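# Carry foam block from desk to recessed far shelving

## Task

Pick up the small foam block lying on the desk and set it down on a shelf of the shelving section at the far end of the aisle that is set back deeper than the other sections. It must rest on the shelf board itself, not on top of a carton. The robot must not tip over or be left leaning, or the task fails.

## Robot and tools

ROBOT. A Hello Robot Stretch 4 with a single arm: an omni-wheel base, a lift that slides up a mast, a telescoping arm reaching forward, a wrist with yaw, pitch and roll, and a two-finger gripper. It stands about 1.6 m tall; the base rim lies within 0.23 m of the base origin. Cameras: head_camera, head_left_camera, head_right_camera (on the head) and wrist_camera (at the gripper).

FRAMES. Base frame: origin on the floor below the base centre, x ahead, y to the left, z up, in metres. hand_pose, a point between the open fingertips, is reported in this frame and may be slightly wrong. The odometry frame is the base frame as it was when the scene began; base_odometry is measured there from wheel rotation only, so slip is counted as motion, heading in rad (left positive, -3.142 to 3.142).

move. One action per call. Always pass blocking: false (true or leaving it out gets the call refused); the call comes back within about half a second while motion continues. cameras picks which images come back (omit, null or ["all"] for every camera, [] for none). An action holds base and/or joints, with optional speeds, pace and contact_limits; or end_of_arm on its own.
- base: a relative offset from where the base last reported itself, one command per call: {"translate_m": d} straight ahead (+) or back, -2 to 2 m; {"strafe_m": d} sideways, left +, -2 to 2 m; {"rotate_rad": d} turn in place, left/counter-clockwise +, -3.2 to 3.2. translate_m and strafe_m may be combined for a straight diagonal run; rotation cannot be mixed with them.
- joints: absolute targets by name: lift_m 0 to 1.2; arm_m 0 to 0.55 (extension); wrist_yaw_rad -1.134 to 4.276 (0 ahead, + left, 3.14 stowed back, over 3.4 may hit the arm); wrist_pitch_rad -1.117 to 4.259 (0 level, 1.57 pointing down); wrist_roll_rad -1.117 to 4.259 (0 fingers level, + clockwise seen from behind); gripper_m -0.038 to 0.141, the fingertip gap, reading off by up to 0.015; at -0.02 or less the fingers press together. Out-of-range joint targets are clipped and reported; other out-of-range values are refused, and unknown keys make the call invalid.
- pace: "slow", "default", "fast" or "max". speeds: per-joint top speed instead of pace (not gripper_m). A raised lift slows the base.
- contact_limits: 0 (gentlest) to 1, default 0.5, for arm_m, lift_m, translate_m, strafe_m, rotate_rad, given only alongside that same command. A base limit persists until the next base action. Even at 0 the arm needs a firm shove to stop; for a light touch use 0 and aim a few mm past contact. When lifting a load keep lift_m's limit at 0.15 or higher.
- {"end_of_arm": "enable_torque"} re-powers wrist or gripper motors that shut off.
New moves replace targets only for what they name; other motions continue.

wait: seconds 0 to 10, plus cameras; returns state and images, early if everything stops. wait(0) shows the running move under "earlier move". stop: brakes all your motions (and re-holds slack wheels); check the "stop:" line. zoom_image: camera name and region [x0, y0, x1, y1] in pixels, at most 504 x 504, of that camera's newest image. finished_scene: scene = the current scene's number; ends the scene irreversibly, so only call it once the block sits on the shelf and the robot is upright; the result states the next task.

RESULTS. "pictures" lists image order. "move" says done or the worst status. base_status/joint_status: done, moving, off_target (resting short, maybe still pushing), contact_stop (blocked, now slack), time_out (target dropped), limit_stop_at_own_body, limit_stop_at_tilt (lean over 6 degrees; lift, arm, wheels slack until it eases), torque_fault (motor limp until enable_torque). Any uncommanded stop, or a refused call, cancels your remaining move/wait/finished_scene calls in that reply. on_its_own reports slack or held joints ("held at" is the target). lidar_m: 12 distances, 30-degree sectors counter-clockwise from straight ahead (1st ahead, 4th left, 7th behind, 10th right); "-" means nothing seen or closer than 0.25 m. wrist_depth_mm: 7x7 grid of depths, 100 to 2000 mm. base_tilt in degrees (forward, right), about 3 degrees bias. turned_by_wheels vs turned_by_imu differing over about 0.1 rad in a move means slip or a collision. motor_effort in percent (peak in brackets); servo_current in mA for wrist and gripper servos.

GRASPING. Command a gap more than 0.015 below the block's width (about 0.06 below for a secure hold); a rising gripper servo_current after closing suggests a real grip, since the status cannot tell. Avoid wedging fingers where they cannot flex outward.

SELF-COLLISION. Keep the gripper off the base at low lift (under about 0.2, or 0.45 pointing down); avoid tilting up while rolled, or yaw+pitch below about -1.1; with the wrist stowed back, tilting or rolling can hit the body.

CAUTIONS. The simulation keeps running while you think. Don't drop the block, release it while moving, slam, or push hard. Move the base gently with the arm extended; heavy loads far out can tip the robot. Loose objects may be nudged now and then. Camera calibration data exists per camera (K, distortion, T_world_to_cam from base frame); small per-scene errors apply.

Each tool is called after "Call:" as name(argument=value, ...), one argument or row to a line, values as JSON.

## Session

Call:
move(
)

Scene clock: 0.00 s.
base_odometry: x=+0.000 y=+0.000 heading=+0.000
turned_by_wheels: +0.000
turned_by_imu: +0.000
base_tilt: forward=+0.4 right=+1.5
lidar_m: 1.23 1.23 1.41 2.40 1.42 1.83 2.96 2.95 1.60 1.35 1.35 1.48
base_status: not commanded
joint_positions: lift_m=+0.140 arm_m=+0.002 wrist_yaw_rad=+3.046 wrist_pitch_rad=+0.002 wrist_roll_rad=+0.000 gripper_m=+0.056
joint_status: not commanded
measured_speeds: all 0
motor_effort: lift_m=+20 arm_m=-4 wheel_0=+0 wheel_1=+0 wheel_2=+0
servo_current: wrist_yaw_rad=33 wrist_pitch_rad=33 wrist_roll_rad=26 gripper_m=46
hand_pose: x=-0.1056 y=+0.1144 z=+0.3181 quat_wxyz=(+0.048, -0.001, +0.000, +0.999) (m; base frame)
wrist_depth_mm: 136 139 - - - - - / 114 140 - - - - - / 123 150 - - - - - / 137 192 - - - - - / - - - - - 1921 - / 1118 1138 196 1008 1078 1205 1205 / 798 723 831 152 759 866 854
pictures: head_camera, head_left_camera, head_right_camera, wrist_camera

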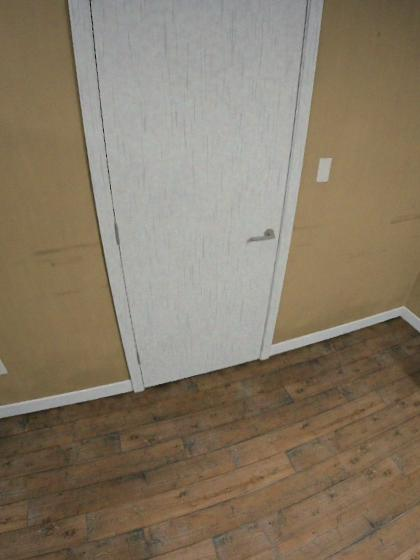

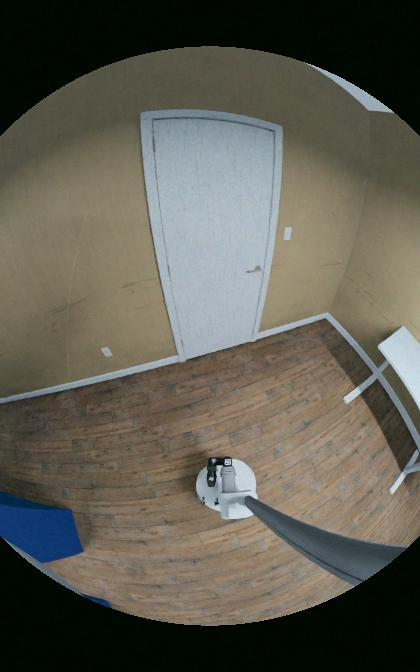

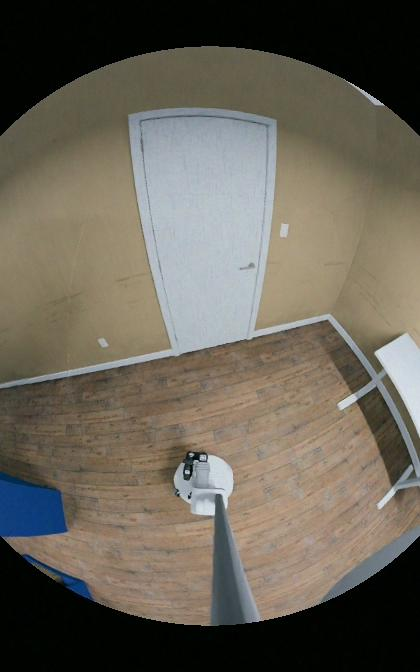

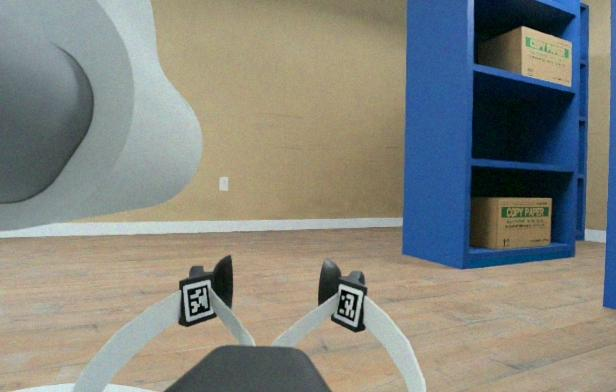

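Call:
move(
  base={"rotate_rad": -1.5},
  blocking=false,
  cameras=[],
)

Call:
wait(
  seconds=3,
)

Scene clock: 3.97 s.
move: moving
base_odometry: x=+0.000 y=+0.000 heading=-0.261
turned_by_wheels: -0.261
turned_by_imu: -0.258
base_tilt: forward=+0.4 right=+1.4
lidar_m: 1.31 1.22 1.30 1.75 1.42 1.50 2.01 2.94 3.04 1.42 1.32 1.91
base_status: rotate_rad moving
joint_positions: lift_m=+0.140 arm_m=+0.002 wrist_yaw_rad=+3.046 wrist_pitch_rad=+0.002 wrist_roll_rad=+0.000 gripper_m=+0.056
joint_status: not commanded
measured_speeds: translate_m=+0.001 strafe_m=-0.001 rotate_rad=-0.990 lift_m=+0.000 arm_m=+0.000 wrist_yaw_rad=+0.000 wrist_pitch_rad=+0.000 wrist_roll_rad=+0.000
motor_effort: lift_m=+20(20) arm_m=-4(4) wheel_0=+6(7) wheel_1=+7(7) wheel_2=+7(8)
servo_current: wrist_yaw_rad=39(46) wrist_pitch_rad=39(52) wrist_roll_rad=26(33) gripper_m=39(52)
hand_pose: x=-0.1056 y=+0.1144 z=+0.3181 quat_wxyz=(+0.048, -0.001, +0.000, +0.999) (m; base frame)
wrist_depth_mm: 135 140 - - - - - / 113 140 - - - - - / 123 150 - - - - - / 137 192 - - - - - / 1983 - - - - - - / 1118 1138 196 991 1098 1205 1098 / 798 715 831 153 750 866 854
pictures: none
No camera images: "cameras" was empty.

Scene clock: 5.50 s.
earlier move: done
base_odometry: x=+0.000 y=+0.000 heading=-1.500
turned_by_wheels: -1.239
turned_by_imu: -1.224
base_tilt: forward=+0.3 right=+1.4
lidar_m: 1.33 1.34 1.39 1.24 1.27 1.51 2.82 1.43 1.82 2.95 2.97 1.48
base_status: done
joint_positions: lift_m=+0.140 arm_m=+0.002 wrist_yaw_rad=+3.046 wrist_pitch_rad=+0.002 wrist_roll_rad=+0.000 gripper_m=+0.056
joint_status: not commanded
measured_speeds: all 0
motor_effort: lift_m=+20(20) arm_m=-4(4) wheel_0=+3(7) wheel_1=-1(9) wheel_2=+0(8)
servo_current: wrist_yaw_rad=39(46) wrist_pitch_rad=33(52) wrist_roll_rad=26(33) gripper_m=39(52)
hand_pose: x=-0.1056 y=+0.1144 z=+0.3181 quat_wxyz=(+0.048, -0.001, +0.000, +0.999) (m; base frame)
wrist_depth_mm: 136 140 - - - - - / 115 140 - - - - - / 121 153 - - - - - / 138 200 - - - - - / - 1808 - - - - - / 1098 1118 196 991 1078 1205 1098 / 798 723 842 152 750 854 854
wait: 1.53 of 3 s (the move ended)
pictures: head_camera, head_left_camera, head_right_camera, wrist_camera

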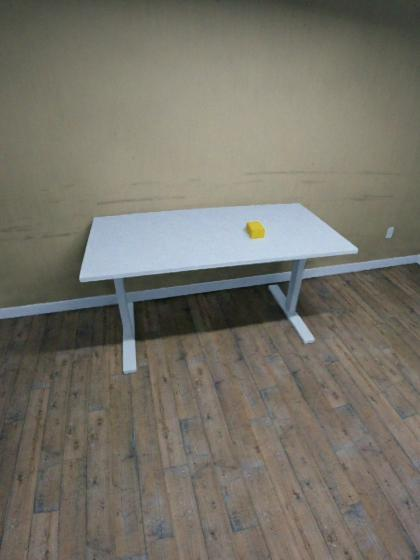

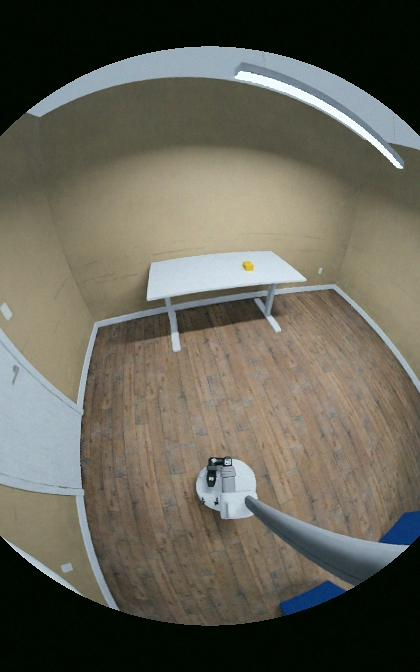

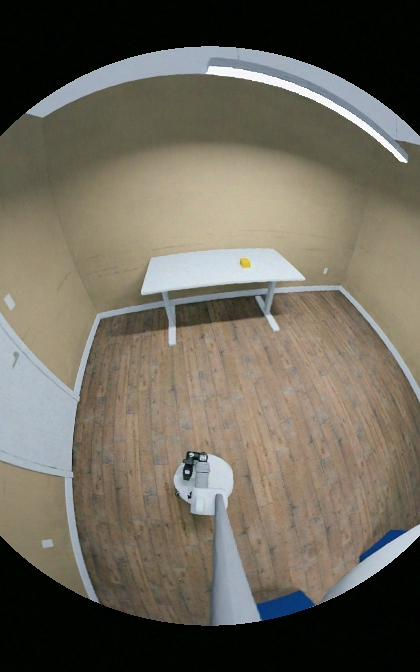

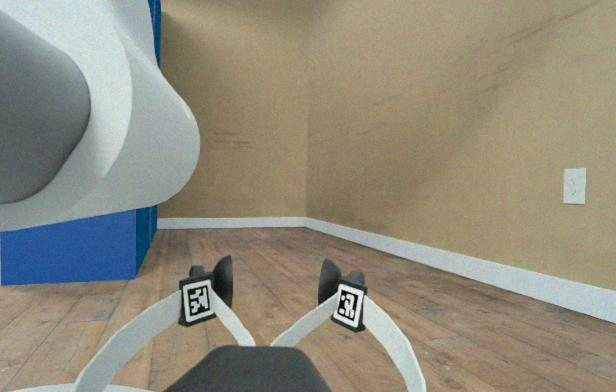

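Call:
move(
  joints={"lift_m": 0.85, "wrist_yaw_rad": 0, "gripper_m": 0.13},
  base={"translate_m": 0.6, "strafe_m": -0.34},
  pace="fast",
  blocking=false,
  cameras=[],
)

Call:
wait(
  seconds=5,
)

Call:
zoom_image(
  camera="head_camera",
  region=[100, 180, 340, 400],
)

Scene clock: 22.67 s.
move: moving
base_odometry: x=-0.026 y=-0.054 heading=-1.500
turned_by_wheels: +0.000
turned_by_imu: -0.001
base_tilt: forward=+0.3 right=+1.4
lidar_m: 1.30 1.31 1.45 1.28 1.26 1.57 1.48 1.47 1.85 2.90 2.90 1.46
base_status: translate_m moving; strafe_m moving
joint_positions: lift_m=+0.206 arm_m=+0.002 wrist_yaw_rad=+2.395 wrist_pitch_rad=+0.002 wrist_roll_rad=+0.000 gripper_m=+0.076
joint_status: lift_m moving; wrist_yaw_rad moving; gripper_m moving
measured_speeds: translate_m=+0.197 strafe_m=-0.114 rotate_rad=-0.003 lift_m=+0.248 arm_m=+0.000 wrist_yaw_rad=-1.810 wrist_pitch_rad=+0.000 wrist_roll_rad=+0.000
motor_effort: lift_m=+27(27) arm_m=-4(4) wheel_0=+11(12) wheel_1=+3(3) wheel_2=-11(12)
servo_current: wrist_yaw_rad=104(124) wrist_pitch_rad=46(52) wrist_roll_rad=26(39) gripper_m=98(111)
hand_pose: x=+0.0210 y=+0.2601 z=+0.3832 quat_wxyz=(+0.365, -0.001, +0.000, +0.931) (m; base frame)
wrist_depth_mm: - - - - - - - / - - - - - - - / - - - - - 1118 - / - - - - - 1098 - / - - - - - 1118 - / 1255 1255 198 1336 189 1138 - / 917 788 960 149 866 917 917
pictures: none
No camera images: "cameras" was empty.

Scene clock: 25.07 s.
earlier move: done
base_odometry: x=-0.297 y=-0.623 heading=-1.500
turned_by_wheels: +0.000
turned_by_imu: -0.002
base_tilt: forward=+0.3 right=+1.3
lidar_m: 0.81 0.84 1.00 1.70 1.74 2.09 1.92 2.05 2.83 2.48 2.49 0.95
base_status: done
joint_positions: lift_m=+0.850 arm_m=+0.002 wrist_yaw_rad=+0.003 wrist_pitch_rad=+0.002 wrist_roll_rad=+0.000 gripper_m=+0.130
joint_status: all done
measured_speeds: all 0
motor_effort: lift_m=+24(28) arm_m=-4(4) wheel_0=-3(13) wheel_1=+3(5) wheel_2=+0(13)
servo_current: wrist_yaw_rad=33(124) wrist_pitch_rad=46(52) wrist_roll_rad=26(39) gripper_m=59(111)
hand_pose: x=+0.4619 y=-0.0864 z=+1.0273 quat_wxyz=(+1.000, +0.000, +0.001, +0.002) (m; base frame)
wrist_depth_mm: - - - - - - - / - - - - - - - / - - - - - - - / - - - - - - - / - - - - - - - / - 188 171 - 195 - - / - - - - - - -
wait: 2.40 of 5 s (the move ended)
pictures: head_camera, head_left_camera, head_right_camera, wrist_camera
camera_calibration:
wrist_camera: T_world_to_cam=[[-0.0444966, -0.998062, 0.0434965, -0.133144], [-0.0246502, -0.0424295, -0.998795, 1.08679], [0.998705, -0.0455152, -0.0227145, -0.212245], [0, 0, 0, 1]] pos_world=[0.232835, -0.0964349, 1.08645]

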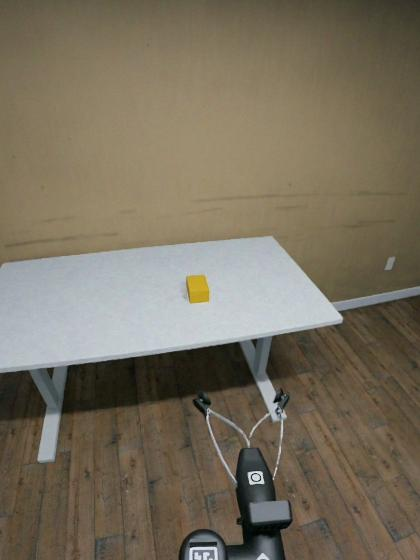

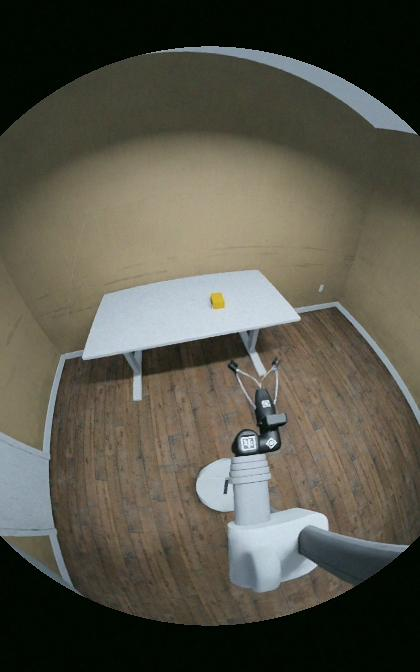

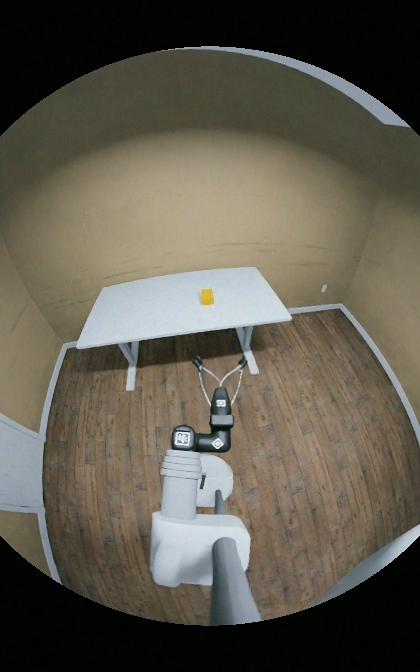

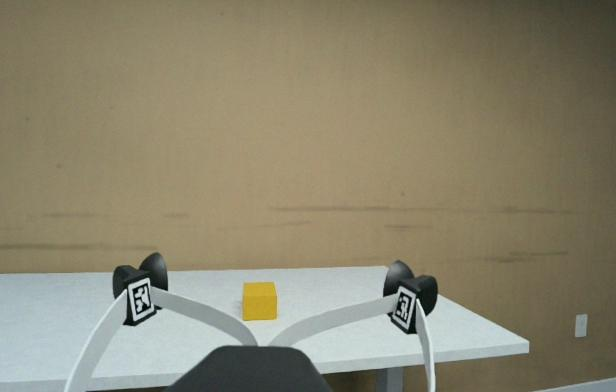

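Scaled by 2.100 from the camera's 420x560 image, which has a finer 1200x1600 frame.

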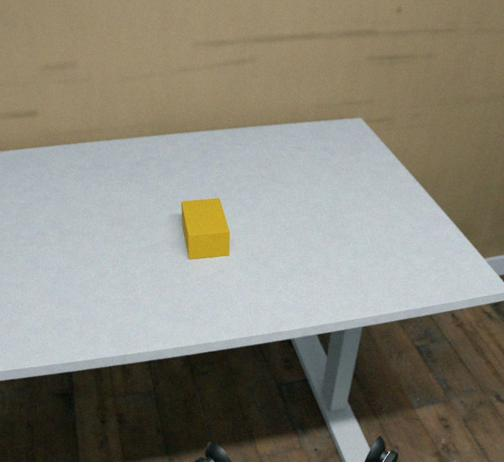

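Call:
move(
  joints={"wrist_pitch_rad": 0.35, "lift_m": 0.78, "arm_m": 0.2},
  base={"translate_m": 0.35, "strafe_m": 0.088},
  blocking=false,
  cameras=[],
)

Call:
wait(
  seconds=4,
  cameras=["wrist_camera","head_camera"],
)

Call:
zoom_image(
  camera="head_camera",
  region=[100, 250, 340, 470],
)

Scene clock: 38.73 s.
move: moving
base_odometry: x=-0.286 y=-0.654 heading=-1.500
turned_by_wheels: +0.000
turned_by_imu: -0.001
base_tilt: forward=+0.2 right=+1.5
lidar_m: 0.80 0.78 1.00 1.67 1.72 2.07 1.96 2.08 2.83 2.47 2.49 0.89
base_status: translate_m moving; strafe_m moving
joint_positions: lift_m=+0.811 arm_m=+0.054 wrist_yaw_rad=+0.003 wrist_pitch_rad=+0.348 wrist_roll_rad=+0.000 gripper_m=+0.130
joint_status: lift_m moving; arm_m moving; wrist_pitch_rad moving
measured_speeds: translate_m=+0.124 strafe_m=+0.031 rotate_rad=+0.001 lift_m=-0.141 arm_m=+0.198 wrist_yaw_rad=+0.000 wrist_pitch_rad=+0.083 wrist_roll_rad=+0.000
motor_effort: lift_m=+14(23) arm_m=+6(10) wheel_0=+5(5) wheel_1=+5(8) wheel_2=-9(10)
servo_current: wrist_yaw_rad=39(46) wrist_pitch_rad=39(72) wrist_roll_rad=26(33) gripper_m=52(52)
hand_pose: x=+0.4967 y=-0.0866 z=+0.8912 quat_wxyz=(+0.985, +0.000, +0.173, +0.001) (m; base frame)
wrist_depth_mm: - - - - - - - / - - - - - - - / - - - - - - - / - - - - - - - / - - - - 1118 - - / - 191 182 1618 202 1708 1708 / 1281 1281 1397 - 1366 1366 1366
pictures: none
No camera images: "cameras" was empty.

Scene clock: 40.90 s.
earlier move: done
base_odometry: x=-0.184 y=-0.965 heading=-1.499
turned_by_wheels: +0.000
turned_by_imu: +0.000
base_tilt: forward=+0.5 right=+1.4
lidar_m: 0.47 0.47 0.59 1.68 1.68 2.06 2.29 2.41 2.81 2.49 0.89 0.51
base_status: done
joint_positions: lift_m=+0.780 arm_m=+0.200 wrist_yaw_rad=+0.003 wrist_pitch_rad=+0.350 wrist_roll_rad=+0.000 gripper_m=+0.130
joint_status: all done
measured_speeds: all 0
motor_effort: lift_m=+14(23) arm_m=+6(10) wheel_0=+3(6) wheel_1=+1(9) wheel_2=+1(10)
servo_current: wrist_yaw_rad=39(46) wrist_pitch_rad=39(72) wrist_roll_rad=26(39) gripper_m=46(52)
hand_pose: x=+0.6419 y=-0.0866 z=+0.8598 quat_wxyz=(+0.985, +0.000, +0.174, +0.001) (m; base frame)
wrist_depth_mm: - - - - - - - / - - - - - - - / - - - - - - - / - - - 413 - - - / - - - 349 - - - / - 188 177 353 195 - - / - - - - - - -
wait: 2.17 of 4 s (the move ended)
pictures: head_camera, wrist_camera
camera_calibration:
wrist_camera: T_world_to_cam=[[-0.0272123, -0.997991, 0.0572059, -0.140921], [-0.363532, -0.0434287, -0.930569, 1.08272], [0.931184, -0.0461191, -0.36162, -0.0611017], [0, 0, 0, 1]] pos_world=[0.446665, -0.0964351, 0.99351]

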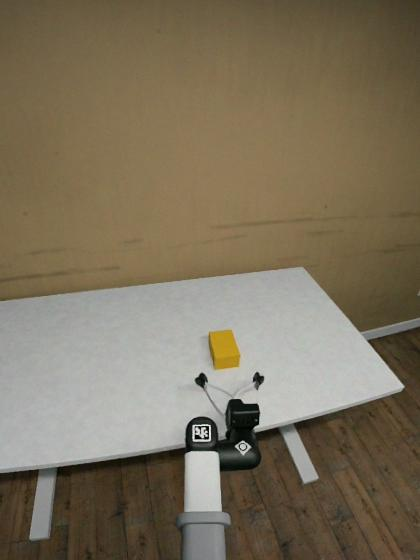

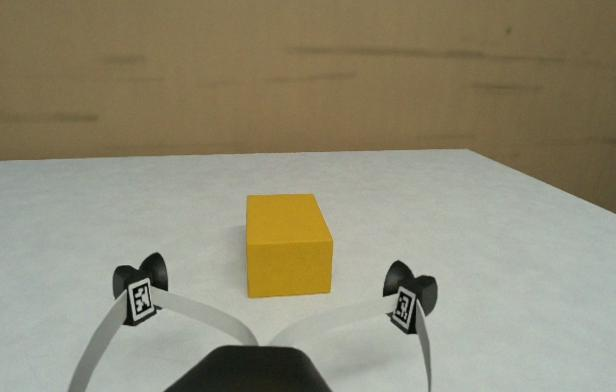

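Scaled by 2.100 from the camera's 420x560 image, which has a finer 1200x1600 frame.

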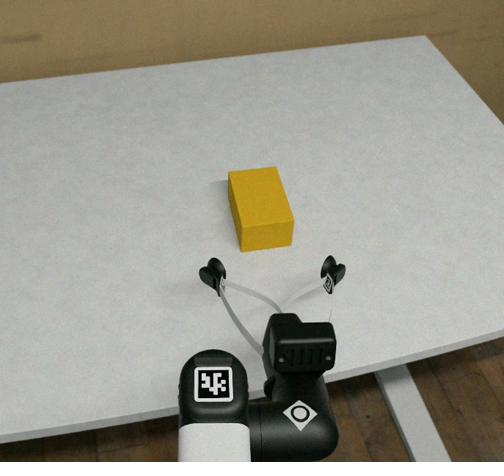

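Call:
move(
  joints={"lift_m": 0.72, "arm_m": 0.36},
  base={"strafe_m": -0.006},
  contact_limits={"lift_m": 0.2, "arm_m": 0.2},
  blocking=false,
  cameras=[],
)

Call:
wait(
  seconds=3,
  cameras=["wrist_camera","head_camera"],
)

Call:
zoom_image(
  camera="head_camera",
  region=[140, 280, 320, 440],
)

Scene clock: 63.53 s.
move: moving
base_odometry: x=-0.190 y=-0.966 heading=-1.499
turned_by_wheels: +0.000
turned_by_imu: -0.001
base_tilt: forward=+0.4 right=+1.3
lidar_m: 0.49 0.47 0.59 1.69 1.67 2.07 2.27 2.41 2.83 2.49 0.89 0.54
base_status: strafe_m moving
joint_positions: lift_m=+0.742 arm_m=+0.252 wrist_yaw_rad=+0.003 wrist_pitch_rad=+0.350 wrist_roll_rad=+0.000 gripper_m=+0.130
joint_status: lift_m moving; arm_m moving
measured_speeds: translate_m=+0.000 strafe_m=+0.000 rotate_rad=+0.000 lift_m=-0.121 arm_m=+0.198 wrist_yaw_rad=+0.000 wrist_pitch_rad=+0.000 wrist_roll_rad=+0.000
motor_effort: lift_m=+14(14) arm_m=+9(9) wheel_0=-1(10) wheel_1=+2(6) wheel_2=-1(2)
servo_current: wrist_yaw_rad=33(39) wrist_pitch_rad=39(52) wrist_roll_rad=26(33) gripper_m=46(52)
contact_limits: arm_m 0.2; lift_m 0.2
hand_pose: x=+0.6943 y=-0.0866 z=+0.8218 quat_wxyz=(+0.985, +0.000, +0.174, +0.001) (m; base frame)
wrist_depth_mm: - - - - - - - / - - - - - - - / - - - - - - - / - - 340 322 - - - / - - 283 291 - - - / - 187 177 178 195 - - / - - - - - - -
pictures: none
No camera images: "cameras" was empty.

Scene clock: 64.57 s.
earlier move: done
base_odometry: x=-0.190 y=-0.966 heading=-1.499
turned_by_wheels: +0.000
turned_by_imu: +0.000
base_tilt: forward=+0.3 right=+1.5
lidar_m: 0.49 0.48 0.58 1.69 1.69 2.09 2.30 2.39 2.82 2.49 0.90 0.55
base_status: done
joint_positions: lift_m=+0.720 arm_m=+0.360 wrist_yaw_rad=+0.003 wrist_pitch_rad=+0.350 wrist_roll_rad=+0.000 gripper_m=+0.130
joint_status: all done
measured_speeds: all 0
motor_effort: lift_m=+14(15) arm_m=+6(9) wheel_0=-1(10) wheel_1=+2(6) wheel_2=+0(2)
servo_current: wrist_yaw_rad=33(46) wrist_pitch_rad=33(52) wrist_roll_rad=20(33) gripper_m=39(52)
contact_limits: arm_m 0.2; lift_m 0.2
hand_pose: x=+0.8019 y=-0.0866 z=+0.7998 quat_wxyz=(+0.985, +0.000, +0.174, +0.001) (m; base frame)
wrist_depth_mm: - - - - - - - / - - - - - - - / - - - - - - - / - - 256 259 - - - / - - 200 202 - - - / - 187 180 186 195 - - / - - 191 - - - -
wait: 1.03 of 3 s (the move ended)
pictures: head_camera, wrist_camera
camera_calibration:
wrist_camera: T_world_to_cam=[[-0.0272996, -0.997987, 0.0572425, -0.133116], [-0.363623, -0.0434267, -0.930533, 1.08507], [0.931146, -0.0462179, -0.361705, -0.231695], [0, 0, 0, 1]] pos_world=[0.606665, -0.096435, 0.933511]

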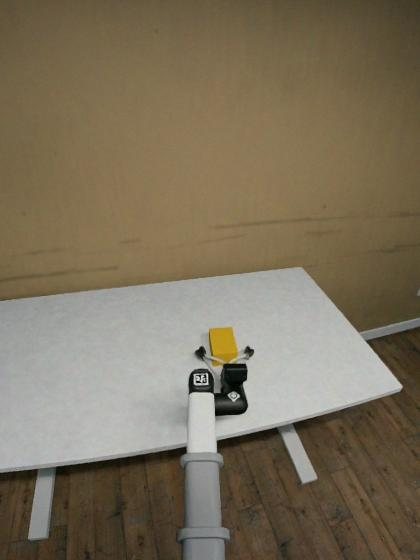

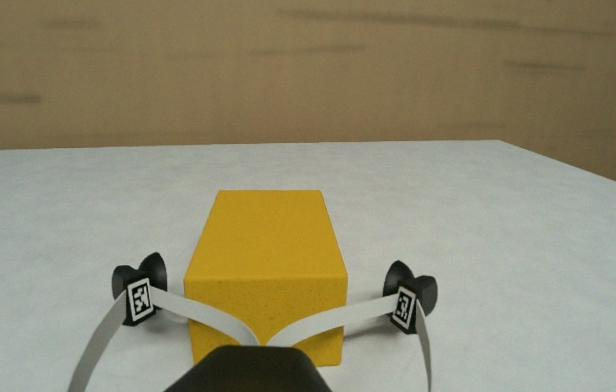

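Scaled by 2.800 from the camera's 420x560 image, which has a finer 1200x1600 frame.

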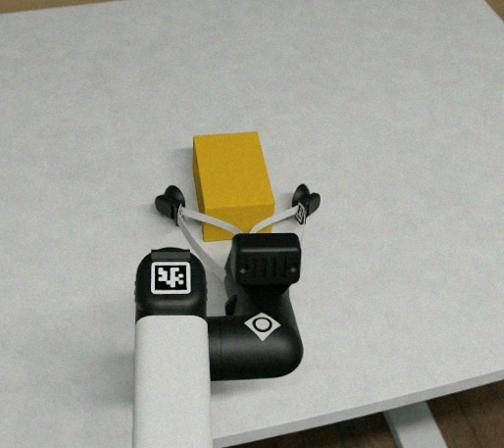

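Call:
move(
  joints={"lift_m": 0.708, "arm_m": 0.395},
  contact_limits={"lift_m": 0.1, "arm_m": 0.1},
  blocking=false,
  cameras=[],
)

Call:
wait(
  seconds=2,
  cameras=["wrist_camera"],
)

Call:
move(
  joints={"gripper_m": 0.035},
  blocking=false,
  cameras=[],
)

Call:
wait(
  seconds=3,
  cameras=["wrist_camera", "head_camera"],
)

Scene clock: 75.27 s.
move: moving
base_odometry: x=-0.190 y=-0.966 heading=-1.499
turned_by_wheels: +0.000
turned_by_imu: -0.001
base_tilt: forward=+0.4 right=+1.4
lidar_m: 0.47 0.46 0.58 1.69 1.67 2.09 2.28 2.40 2.83 2.49 0.87 0.54
base_status: not commanded
joint_positions: lift_m=+0.708 arm_m=+0.393 wrist_yaw_rad=+0.003 wrist_pitch_rad=+0.350 wrist_roll_rad=+0.000 gripper_m=+0.130
joint_status: lift_m moving; arm_m moving
measured_speeds: translate_m=+0.000 strafe_m=+0.000 rotate_rad=+0.000 lift_m=+0.000 arm_m=+0.038 wrist_yaw_rad=+0.000 wrist_pitch_rad=+0.000 wrist_roll_rad=+0.000
motor_effort: lift_m=+13(14) arm_m=+6(8) wheel_0=-1(1) wheel_1=+2(2) wheel_2=+0(0)
servo_current: wrist_yaw_rad=39(46) wrist_pitch_rad=33(52) wrist_roll_rad=26(33) gripper_m=39(52)
contact_limits: arm_m 0.1; lift_m 0.1
hand_pose: x=+0.8356 y=-0.0866 z=+0.7879 quat_wxyz=(+0.985, +0.000, +0.174, +0.001) (m; base frame)
wrist_depth_mm: - - - - - - - / - - - - - - - / - - - - - - - / - - 234 254 - - - / - - 181 183 - - - / - 188 177 179 195 - - / - - 188 189 - - -
pictures: none
No camera images: "cameras" was empty.

Scene clock: 75.63 s.
earlier move: done
base_odometry: x=-0.190 y=-0.966 heading=-1.499
turned_by_wheels: +0.000
turned_by_imu: +0.000
base_tilt: forward=+0.3 right=+1.3
lidar_m: 0.47 0.49 0.58 1.69 1.69 2.07 2.29 2.40 2.82 2.50 0.89 0.54
base_status: not commanded
joint_positions: lift_m=+0.708 arm_m=+0.395 wrist_yaw_rad=+0.003 wrist_pitch_rad=+0.350 wrist_roll_rad=+0.000 gripper_m=+0.130
joint_status: all done
measured_speeds: all 0
motor_effort: lift_m=+13(15) arm_m=+7(8) wheel_0=-1(1) wheel_1=+2(2) wheel_2=+0(0)
servo_current: wrist_yaw_rad=39(46) wrist_pitch_rad=39(52) wrist_roll_rad=26(33) gripper_m=46(52)
contact_limits: arm_m 0.1; lift_m 0.1
hand_pose: x=+0.8368 y=-0.0866 z=+0.7879 quat_wxyz=(+0.985, +0.000, +0.174, +0.001) (m; base frame)
wrist_depth_mm: - - - - - - - / - - - - - - - / - - - - - - - / - - 233 254 - - - / - - 180 183 - - - / - 187 178 178 193 - - / - - 187 189 - - -
wait: 0.37 of 2 s (the move ended)
pictures: wrist_camera
camera_calibration:
wrist_camera: T_world_to_cam=[[-0.0272996, -0.997987, 0.0572425, -0.131479], [-0.363623, -0.0434267, -0.930533, 1.08673], [0.931146, -0.0462179, -0.361705, -0.26859], [0, 0, 0, 1]] pos_world=[0.641665, -0.096435, 0.921611]

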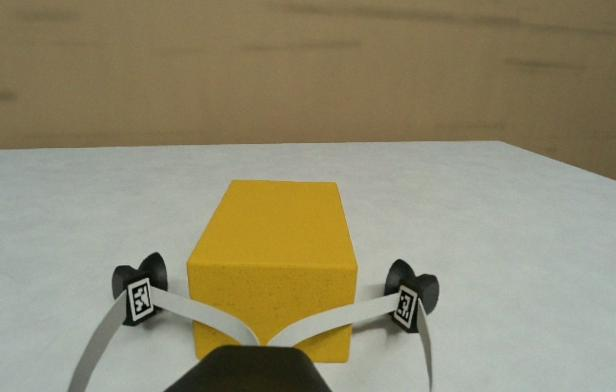

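Scene clock: 76.13 s.
move: moving
base_odometry: x=-0.190 y=-0.966 heading=-1.499
turned_by_wheels: +0.000
turned_by_imu: +0.000
base_tilt: forward=+0.2 right=+1.4
lidar_m: 0.47 0.48 0.60 1.70 1.69 2.07 2.29 2.40 2.81 2.47 0.87 0.56
base_status: not commanded
joint_positions: lift_m=+0.708 arm_m=+0.395 wrist_yaw_rad=+0.003 wrist_pitch_rad=+0.350 wrist_roll_rad=+0.000 gripper_m=+0.116
joint_status: gripper_m moving
measured_speeds: all 0
motor_effort: lift_m=+13(13) arm_m=+7(7) wheel_0=-1(1) wheel_1=+2(2) wheel_2=+0(0)
servo_current: wrist_yaw_rad=39(46) wrist_pitch_rad=59(59) wrist_roll_rad=26(33) gripper_m=111(111)
contact_limits: arm_m 0.1; lift_m 0.1
hand_pose: x=+0.8368 y=-0.0866 z=+0.7879 quat_wxyz=(+0.985, +0.000, +0.174, +0.001) (m; base frame)
wrist_depth_mm: - - - - - - - / - - - - - - - / - - - - - - - / - - 235 238 - - - / - - 181 183 - - - / - 185 177 180 191 - - / - - - 190 - - -
pictures: none
No camera images: "cameras" was empty.

Scene clock: 77.50 s.
earlier move: done
base_odometry: x=-0.190 y=-0.966 heading=-1.499
turned_by_wheels: +0.000
turned_by_imu: +0.000
base_tilt: forward=+0.3 right=+1.4
lidar_m: 0.46 0.46 0.57 1.69 1.66 2.06 2.28 2.42 2.83 2.49 0.87 0.55
base_status: not commanded
joint_positions: lift_m=+0.708 arm_m=+0.395 wrist_yaw_rad=+0.003 wrist_pitch_rad=+0.350 wrist_roll_rad=+0.000 gripper_m=+0.036
joint_status: all done
measured_speeds: all 0
motor_effort: lift_m=+13(13) arm_m=+6(7) wheel_0=-1(1) wheel_1=+2(2) wheel_2=+0(0)
servo_current: wrist_yaw_rad=39(46) wrist_pitch_rad=46(59) wrist_roll_rad=20(33) gripper_m=98(202)
contact_limits: arm_m 0.1; lift_m 0.1
hand_pose: x=+0.8369 y=-0.0867 z=+0.7879 quat_wxyz=(+0.985, +0.000, +0.174, +0.001) (m; base frame)
wrist_depth_mm: - - - - - - - / - - - - - - - / - - - - - - - / - - 223 229 - - - / - - 170 173 - - - / - 171 166 168 183 - - / - - 151 175 - - -
wait: 1.37 of 3 s (the move ended)
pictures: head_camera, wrist_camera
camera_calibration:
wrist_camera: T_world_to_cam=[[-0.0275218, -0.997982, 0.0572209, -0.131316], [-0.36363, -0.0433258, -0.930535, 1.08674], [0.931137, -0.0464172, -0.361704, -0.268604], [0, 0, 0, 1]] pos_world=[0.641665, -0.0964346, 0.921611]

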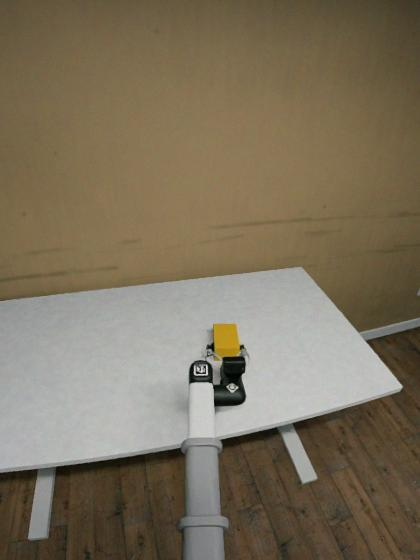

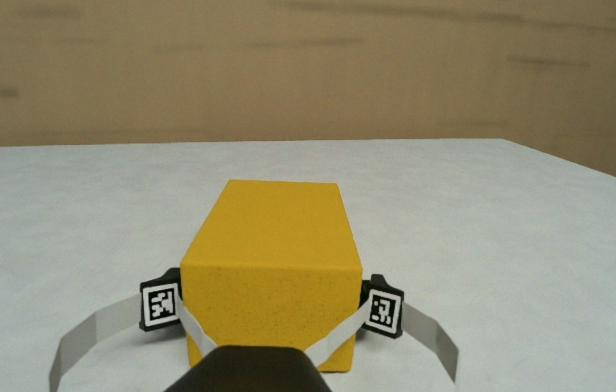

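Call:
move(
  joints={"lift_m": 0.86},
  blocking=false,
  cameras=[],
)

Call:
wait(
  seconds=1.5,
  cameras=["wrist_camera"],
)

Call:
move(
  joints={"arm_m": 0.1},
  base={"translate_m": -0.7},
  blocking=false,
  cameras=[],
)

Call:
wait(
  seconds=5,
  cameras=["wrist_camera","head_left_camera","head_right_camera"],
)

Scene clock: 86.30 s.
move: moving
base_odometry: x=-0.190 y=-0.966 heading=-1.499
turned_by_wheels: +0.000
turned_by_imu: -0.001
base_tilt: forward=+0.5 right=+1.5
lidar_m: 0.48 0.47 0.58 1.69 1.69 2.03 2.30 2.44 2.81 2.48 0.88 0.53
base_status: not commanded
joint_positions: lift_m=+0.747 arm_m=+0.395 wrist_yaw_rad=+0.003 wrist_pitch_rad=+0.350 wrist_roll_rad=+0.000 gripper_m=+0.036
joint_status: lift_m moving
measured_speeds: translate_m=+0.000 strafe_m=+0.000 rotate_rad=+0.000 lift_m=+0.149 arm_m=+0.000 wrist_yaw_rad=+0.000 wrist_pitch_rad=+0.000 wrist_roll_rad=+0.000
motor_effort: lift_m=+25(26) arm_m=+6(6) wheel_0=-1(1) wheel_1=+2(2) wheel_2=+0(0)
servo_current: wrist_yaw_rad=46(46) wrist_pitch_rad=39(52) wrist_roll_rad=33(33) gripper_m=104(111)
contact_limits: arm_m 0.1
hand_pose: x=+0.8368 y=-0.0867 z=+0.8262 quat_wxyz=(+0.985, +0.000, +0.174, +0.001) (m; base frame)
wrist_depth_mm: - - - - - - - / - - - - - - - / - - - - - - - / - - 224 229 - - - / - - 169 173 - - - / - 171 166 169 183 - - / - - 151 175 - - -
pictures: none
No camera images: "cameras" was empty.

Scene clock: 87.50 s.
earlier move: done
base_odometry: x=-0.190 y=-0.966 heading=-1.499
turned_by_wheels: +0.000
turned_by_imu: +0.000
base_tilt: forward=+0.2 right=+1.3
lidar_m: 0.46 0.49 0.59 1.66 1.68 2.08 2.28 2.38 2.82 2.47 0.89 0.54
base_status: not commanded
joint_positions: lift_m=+0.860 arm_m=+0.395 wrist_yaw_rad=+0.003 wrist_pitch_rad=+0.350 wrist_roll_rad=+0.000 gripper_m=+0.036
joint_status: all done
measured_speeds: all 0
motor_effort: lift_m=+24(27) arm_m=+6(6) wheel_0=-1(1) wheel_1=+2(2) wheel_2=+0(0)
servo_current: wrist_yaw_rad=46(46) wrist_pitch_rad=33(59) wrist_roll_rad=26(33) gripper_m=104(111)
contact_limits: arm_m 0.1
hand_pose: x=+0.8368 y=-0.0867 z=+0.9389 quat_wxyz=(+0.985, +0.000, +0.174, +0.001) (m; base frame)
wrist_depth_mm: - - - - - - - / - - - - - - - / - - - - - - - / - - 224 229 - - - / - - 170 173 - - - / - 171 166 169 183 - - / - - 151 175 - - -
wait: 1.20 of 1.5 s (the move ended)
pictures: wrist_camera
camera_calibration:
wrist_camera: T_world_to_cam=[[-0.0275093, -0.997982, 0.057228, -0.139972], [-0.363837, -0.0433266, -0.930454, 1.2273], [0.931056, -0.0464178, -0.361911, -0.213713], [0, 0, 0, 1]] pos_world=[0.641665, -0.0964346, 1.07261]

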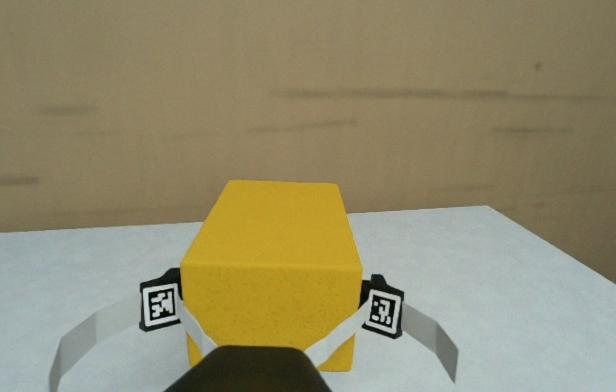

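Scene clock: 88.00 s.
move: moving
base_odometry: x=-0.192 y=-0.934 heading=-1.500
turned_by_wheels: +0.000
turned_by_imu: +0.000
base_tilt: forward=+0.5 right=+1.3
lidar_m: 0.50 0.48 0.62 1.67 1.67 2.05 2.25 2.38 2.82 2.48 2.45 0.58
base_status: translate_m moving
joint_positions: lift_m=+0.860 arm_m=+0.343 wrist_yaw_rad=+0.003 wrist_pitch_rad=+0.350 wrist_roll_rad=+0.000 gripper_m=+0.036
joint_status: arm_m moving
measured_speeds: translate_m=-0.124 strafe_m=+0.002 rotate_rad=+0.000 lift_m=+0.000 arm_m=-0.198 wrist_yaw_rad=+0.000 wrist_pitch_rad=+0.000 wrist_roll_rad=+0.000
motor_effort: lift_m=+24(24) arm_m=-8(8) wheel_0=-8(8) wheel_1=-5(6) wheel_2=+8(10)
servo_current: wrist_yaw_rad=39(46) wrist_pitch_rad=46(46) wrist_roll_rad=33(33) gripper_m=111(111)
hand_pose: x=+0.7848 y=-0.0867 z=+0.9389 quat_wxyz=(+0.985, +0.000, +0.174, +0.001) (m; base frame)
wrist_depth_mm: - - - - - - - / - - - - - - - / - - - - - - - / - - 224 229 - - - / - - 170 173 - - - / - 171 166 168 183 - - / - - 151 175 - - -
pictures: none
No camera images: "cameras" was empty.

Scene clock: 91.33 s.
earlier move: done
base_odometry: x=-0.240 y=-0.268 heading=-1.500
turned_by_wheels: +0.000
turned_by_imu: +0.000
base_tilt: forward=+0.3 right=+1.4
lidar_m: 1.15 1.17 1.78 1.54 1.53 1.87 1.61 1.62 1.94 2.63 2.63 1.29
base_status: done
joint_positions: lift_m=+0.860 arm_m=+0.100 wrist_yaw_rad=+0.003 wrist_pitch_rad=+0.350 wrist_roll_rad=+0.000 gripper_m=+0.036
joint_status: all done
measured_speeds: all 0
motor_effort: lift_m=+24(24) arm_m=-6(9) wheel_0=-2(8) wheel_1=+0(7) wheel_2=+0(10)
servo_current: wrist_yaw_rad=39(46) wrist_pitch_rad=39(65) wrist_roll_rad=26(39) gripper_m=104(117)
hand_pose: x=+0.5423 y=-0.0867 z=+0.9389 quat_wxyz=(+0.985, +0.000, +0.174, +0.001) (m; base frame)
wrist_depth_mm: - - - - - - - / - - - - - - - / - - - - - - - / - - 224 229 - - - / - - 170 173 - - - / 1537 182 166 169 185 1808 1756 / 1308 1336 174 175 1336 1366 1464
wait: 3.33 of 5 s (the move ended)
pictures: head_left_camera, head_right_camera, wrist_camera
camera_calibration:
wrist_camera: T_world_to_cam=[[-0.0275035, -0.997982, 0.0572289, -0.148085], [-0.363924, -0.0433252, -0.93042, 1.1202], [0.931022, -0.0464168, -0.361998, 0.0607177], [0, 0, 0, 1]] pos_world=[0.347065, -0.0964346, 1.07271]

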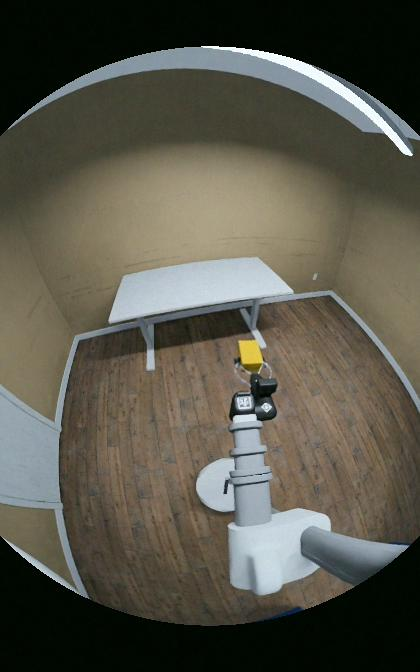

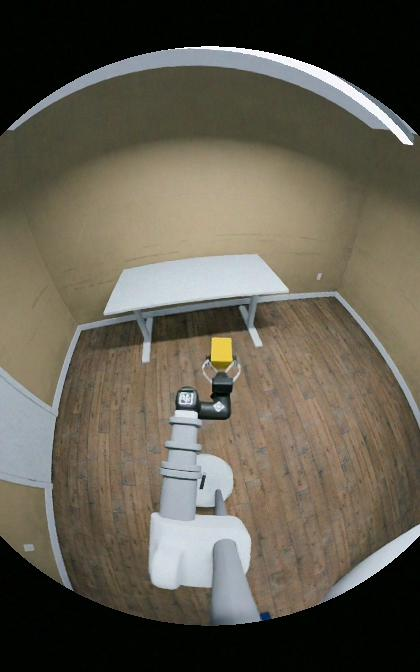

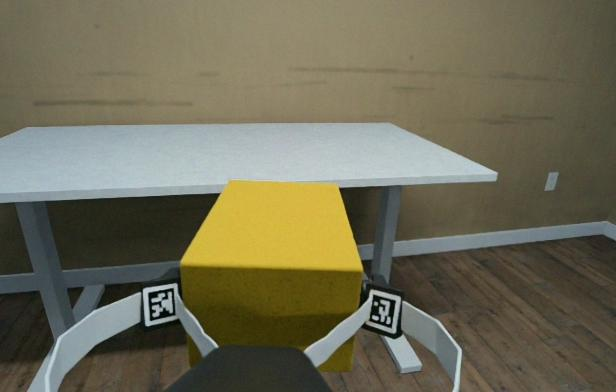

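Call:
move(
  base={"rotate_rad": -1.64},
  joints={"arm_m": 0},
  blocking=false,
  cameras=[],
)

Call:
wait(
  seconds=5,
)

Scene clock: 96.60 s.
move: moving
base_odometry: x=-0.240 y=-0.268 heading=-1.760
turned_by_wheels: -0.261
turned_by_imu: -0.258
base_tilt: forward=+0.3 right=+1.3
lidar_m: 1.16 1.14 1.23 1.60 1.53 1.69 2.37 1.59 1.84 2.72 2.64 2.66
base_status: rotate_rad moving
joint_positions: lift_m=+0.860 arm_m=+0.048 wrist_yaw_rad=+0.003 wrist_pitch_rad=+0.350 wrist_roll_rad=+0.000 gripper_m=+0.036
joint_status: arm_m moving
joint sent to its limit — arm_m, lower limit.
measured_speeds: translate_m=-0.003 strafe_m=+0.001 rotate_rad=-0.992 lift_m=+0.000 arm_m=-0.194 wrist_yaw_rad=+0.000 wrist_pitch_rad=+0.000 wrist_roll_rad=+0.000
motor_effort: lift_m=+24(24) arm_m=-7(9) wheel_0=+6(6) wheel_1=+7(8) wheel_2=+7(9)
servo_current: wrist_yaw_rad=39(39) wrist_pitch_rad=46(52) wrist_roll_rad=26(33) gripper_m=111(111)
hand_pose: x=+0.4899 y=-0.0867 z=+0.9389 quat_wxyz=(+0.985, +0.000, +0.174, +0.001) (m; base frame)
wrist_depth_mm: - - - - - - - / - - - - - - - / - - - - - - - / - - 224 244 - - - / - - 170 173 - - - / 1576 186 166 168 185 1756 1756 / 1308 1336 175 175 1366 1366 1464
pictures: none
No camera images: "cameras" was empty.

Scene clock: 98.20 s.
earlier move: done
base_odometry: x=-0.240 y=-0.268 heading=-3.139
turned_by_wheels: -1.379
turned_by_imu: -1.362
base_tilt: forward=+0.5 right=+1.3
lidar_m: 2.63 2.63 1.37 1.17 1.17 1.87 1.54 1.54 1.80 1.61 1.59 1.85
base_status: done
joint_positions: lift_m=+0.860 arm_m=+0.002 wrist_yaw_rad=+0.003 wrist_pitch_rad=+0.350 wrist_roll_rad=+0.000 gripper_m=+0.036
joint_status: all done
joint sent to its limit — arm_m, lower limit.
measured_speeds: all 0
motor_effort: lift_m=+24(24) arm_m=-6(11) wheel_0=+1(7) wheel_1=+2(9) wheel_2=+2(9)
servo_current: wrist_yaw_rad=33(46) wrist_pitch_rad=39(52) wrist_roll_rad=26(39) gripper_m=104(111)
hand_pose: x=+0.4445 y=-0.0867 z=+0.9389 quat_wxyz=(+0.985, +0.000, +0.174, +0.001) (m; base frame)
wrist_depth_mm: - - - - - - - / - - - - - - - / - - - - - - - / - - - 245 - - - / - - 171 172 - - - / 1618 186 166 168 185 1808 - / 1281 1336 174 175 1366 1336 1397
wait: 1.60 of 5 s (the move ended)
pictures: head_camera, head_left_camera, head_right_camera, wrist_camera
camera_calibration:
wrist_camera: T_world_to_cam=[[-0.0275035, -0.997982, 0.0572289, -0.150772], [-0.363924, -0.0433252, -0.93042, 1.08464], [0.931022, -0.0464168, -0.361998, 0.151679], [0, 0, 0, 1]] pos_world=[0.249365, -0.0964346, 1.07271]

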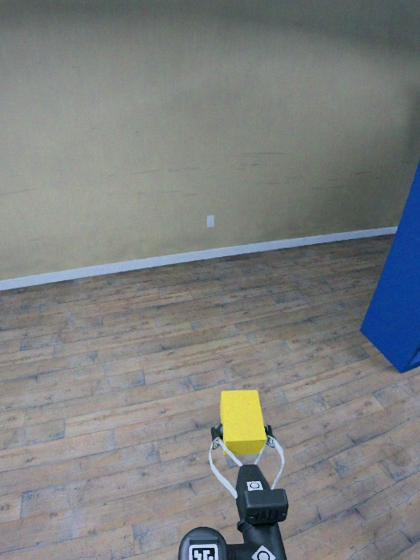

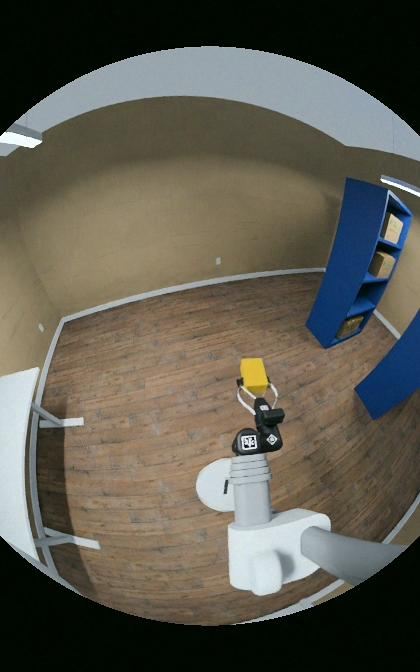

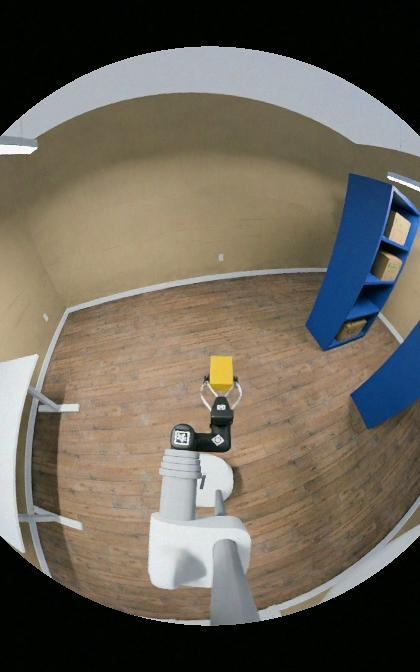

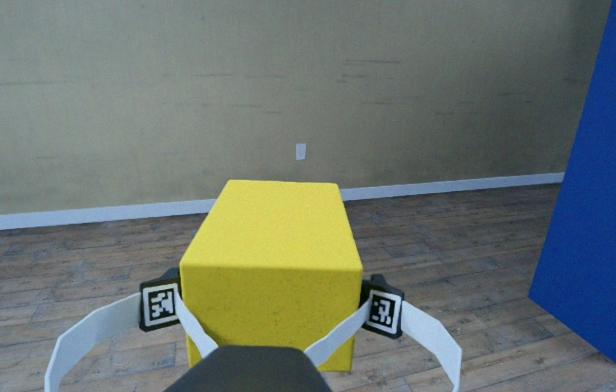

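Call:
move(
  base={"rotate_rad": -1.2},
  blocking=false,
  cameras=[],
)

Call:
wait(
  seconds=5,
)

Scene clock: 102.40 s.
move: moving
base_odometry: x=-0.240 y=-0.268 heading=+2.883
turned_by_wheels: -0.261
turned_by_imu: -0.258
base_tilt: forward=+0.4 right=+1.3
lidar_m: 2.75 2.63 2.75 1.22 1.17 1.24 1.61 1.54 1.61 2.20 1.60 1.81
base_status: rotate_rad moving
joint_positions: lift_m=+0.860 arm_m=+0.002 wrist_yaw_rad=+0.003 wrist_pitch_rad=+0.350 wrist_roll_rad=+0.000 gripper_m=+0.036
joint_status: not commanded
measured_speeds: translate_m=-0.001 strafe_m=+0.000 rotate_rad=-0.991 lift_m=+0.000 arm_m=+0.000 wrist_yaw_rad=+0.000 wrist_pitch_rad=+0.000 wrist_roll_rad=+0.000
motor_effort: lift_m=+24(24) arm_m=-6(6) wheel_0=+6(7) wheel_1=+6(8) wheel_2=+7(8)
servo_current: wrist_yaw_rad=33(46) wrist_pitch_rad=39(39) wrist_roll_rad=33(33) gripper_m=98(111)
hand_pose: x=+0.4445 y=-0.0867 z=+0.9389 quat_wxyz=(+0.985, +0.000, +0.174, +0.001) (m; base frame)
wrist_depth_mm: - - - - - - - / - - - - - - - / - - - - - - - / - - - 245 - - - / - - 171 173 - - 1756 / 1618 186 166 168 185 1708 1756 / 1308 1336 175 175 1397 1366 1430
pictures: none
No camera images: "cameras" was empty.

Scene clock: 103.73 s.
earlier move: done
base_odometry: x=-0.240 y=-0.268 heading=+1.945
turned_by_wheels: -0.938
turned_by_imu: -0.927
base_tilt: forward=+0.2 right=+1.4
lidar_m: 1.59 1.83 2.69 2.64 2.54 1.17 1.17 1.26 1.56 1.52 1.69 2.52
base_status: done
joint_positions: lift_m=+0.860 arm_m=+0.002 wrist_yaw_rad=+0.003 wrist_pitch_rad=+0.350 wrist_roll_rad=+0.000 gripper_m=+0.036
joint_status: not commanded
measured_speeds: all 0
motor_effort: lift_m=+23(24) arm_m=-6(6) wheel_0=+1(8) wheel_1=+2(9) wheel_2=+2(9)
servo_current: wrist_yaw_rad=33(46) wrist_pitch_rad=26(59) wrist_roll_rad=26(33) gripper_m=98(111)
hand_pose: x=+0.4445 y=-0.0867 z=+0.9389 quat_wxyz=(+0.985, +0.000, +0.174, +0.001) (m; base frame)
wrist_depth_mm: - - - - - - - / - - - - - - - / - - - - - - - / - - - 229 - - - / - 1983 171 173 - - - / 1661 182 166 169 185 1808 1756 / 1308 1336 175 175 1366 1336 1464
wait: 1.33 of 5 s (the move ended)
pictures: head_camera, head_left_camera, head_right_camera, wrist_camera
camera_calibration:
wrist_camera: T_world_to_cam=[[-0.0275035, -0.997982, 0.0572289, -0.150772], [-0.363924, -0.0433252, -0.93042, 1.08464], [0.931022, -0.0464168, -0.361998, 0.151679], [0, 0, 0, 1]] pos_world=[0.249365, -0.0964346, 1.07271]

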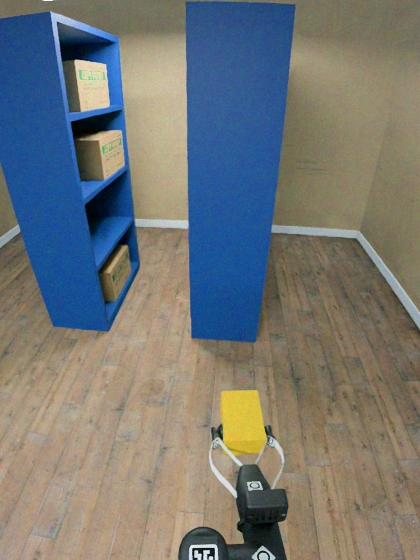

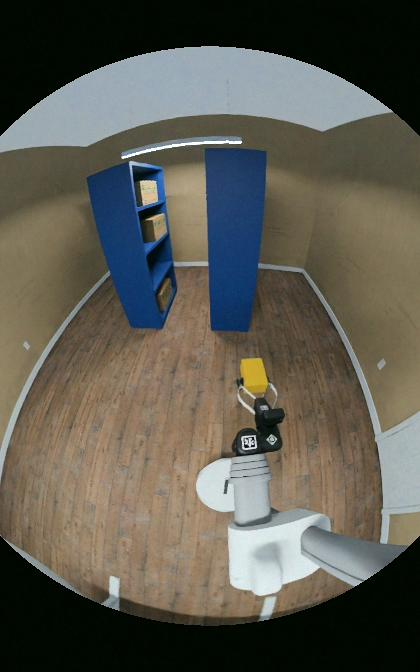

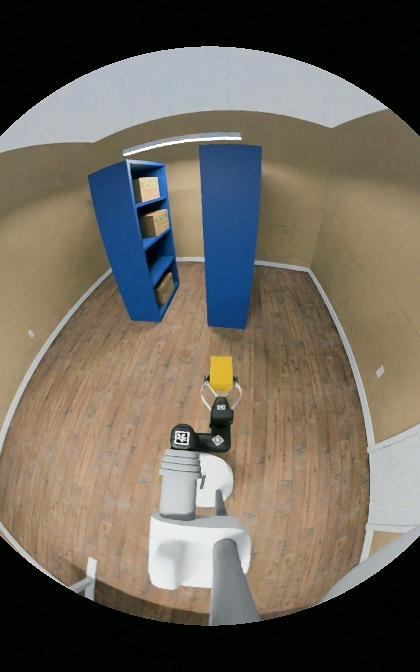

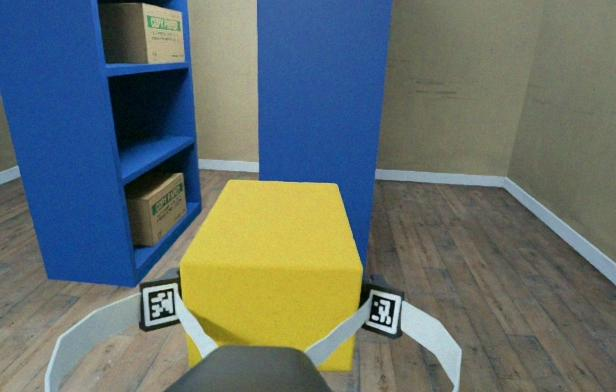

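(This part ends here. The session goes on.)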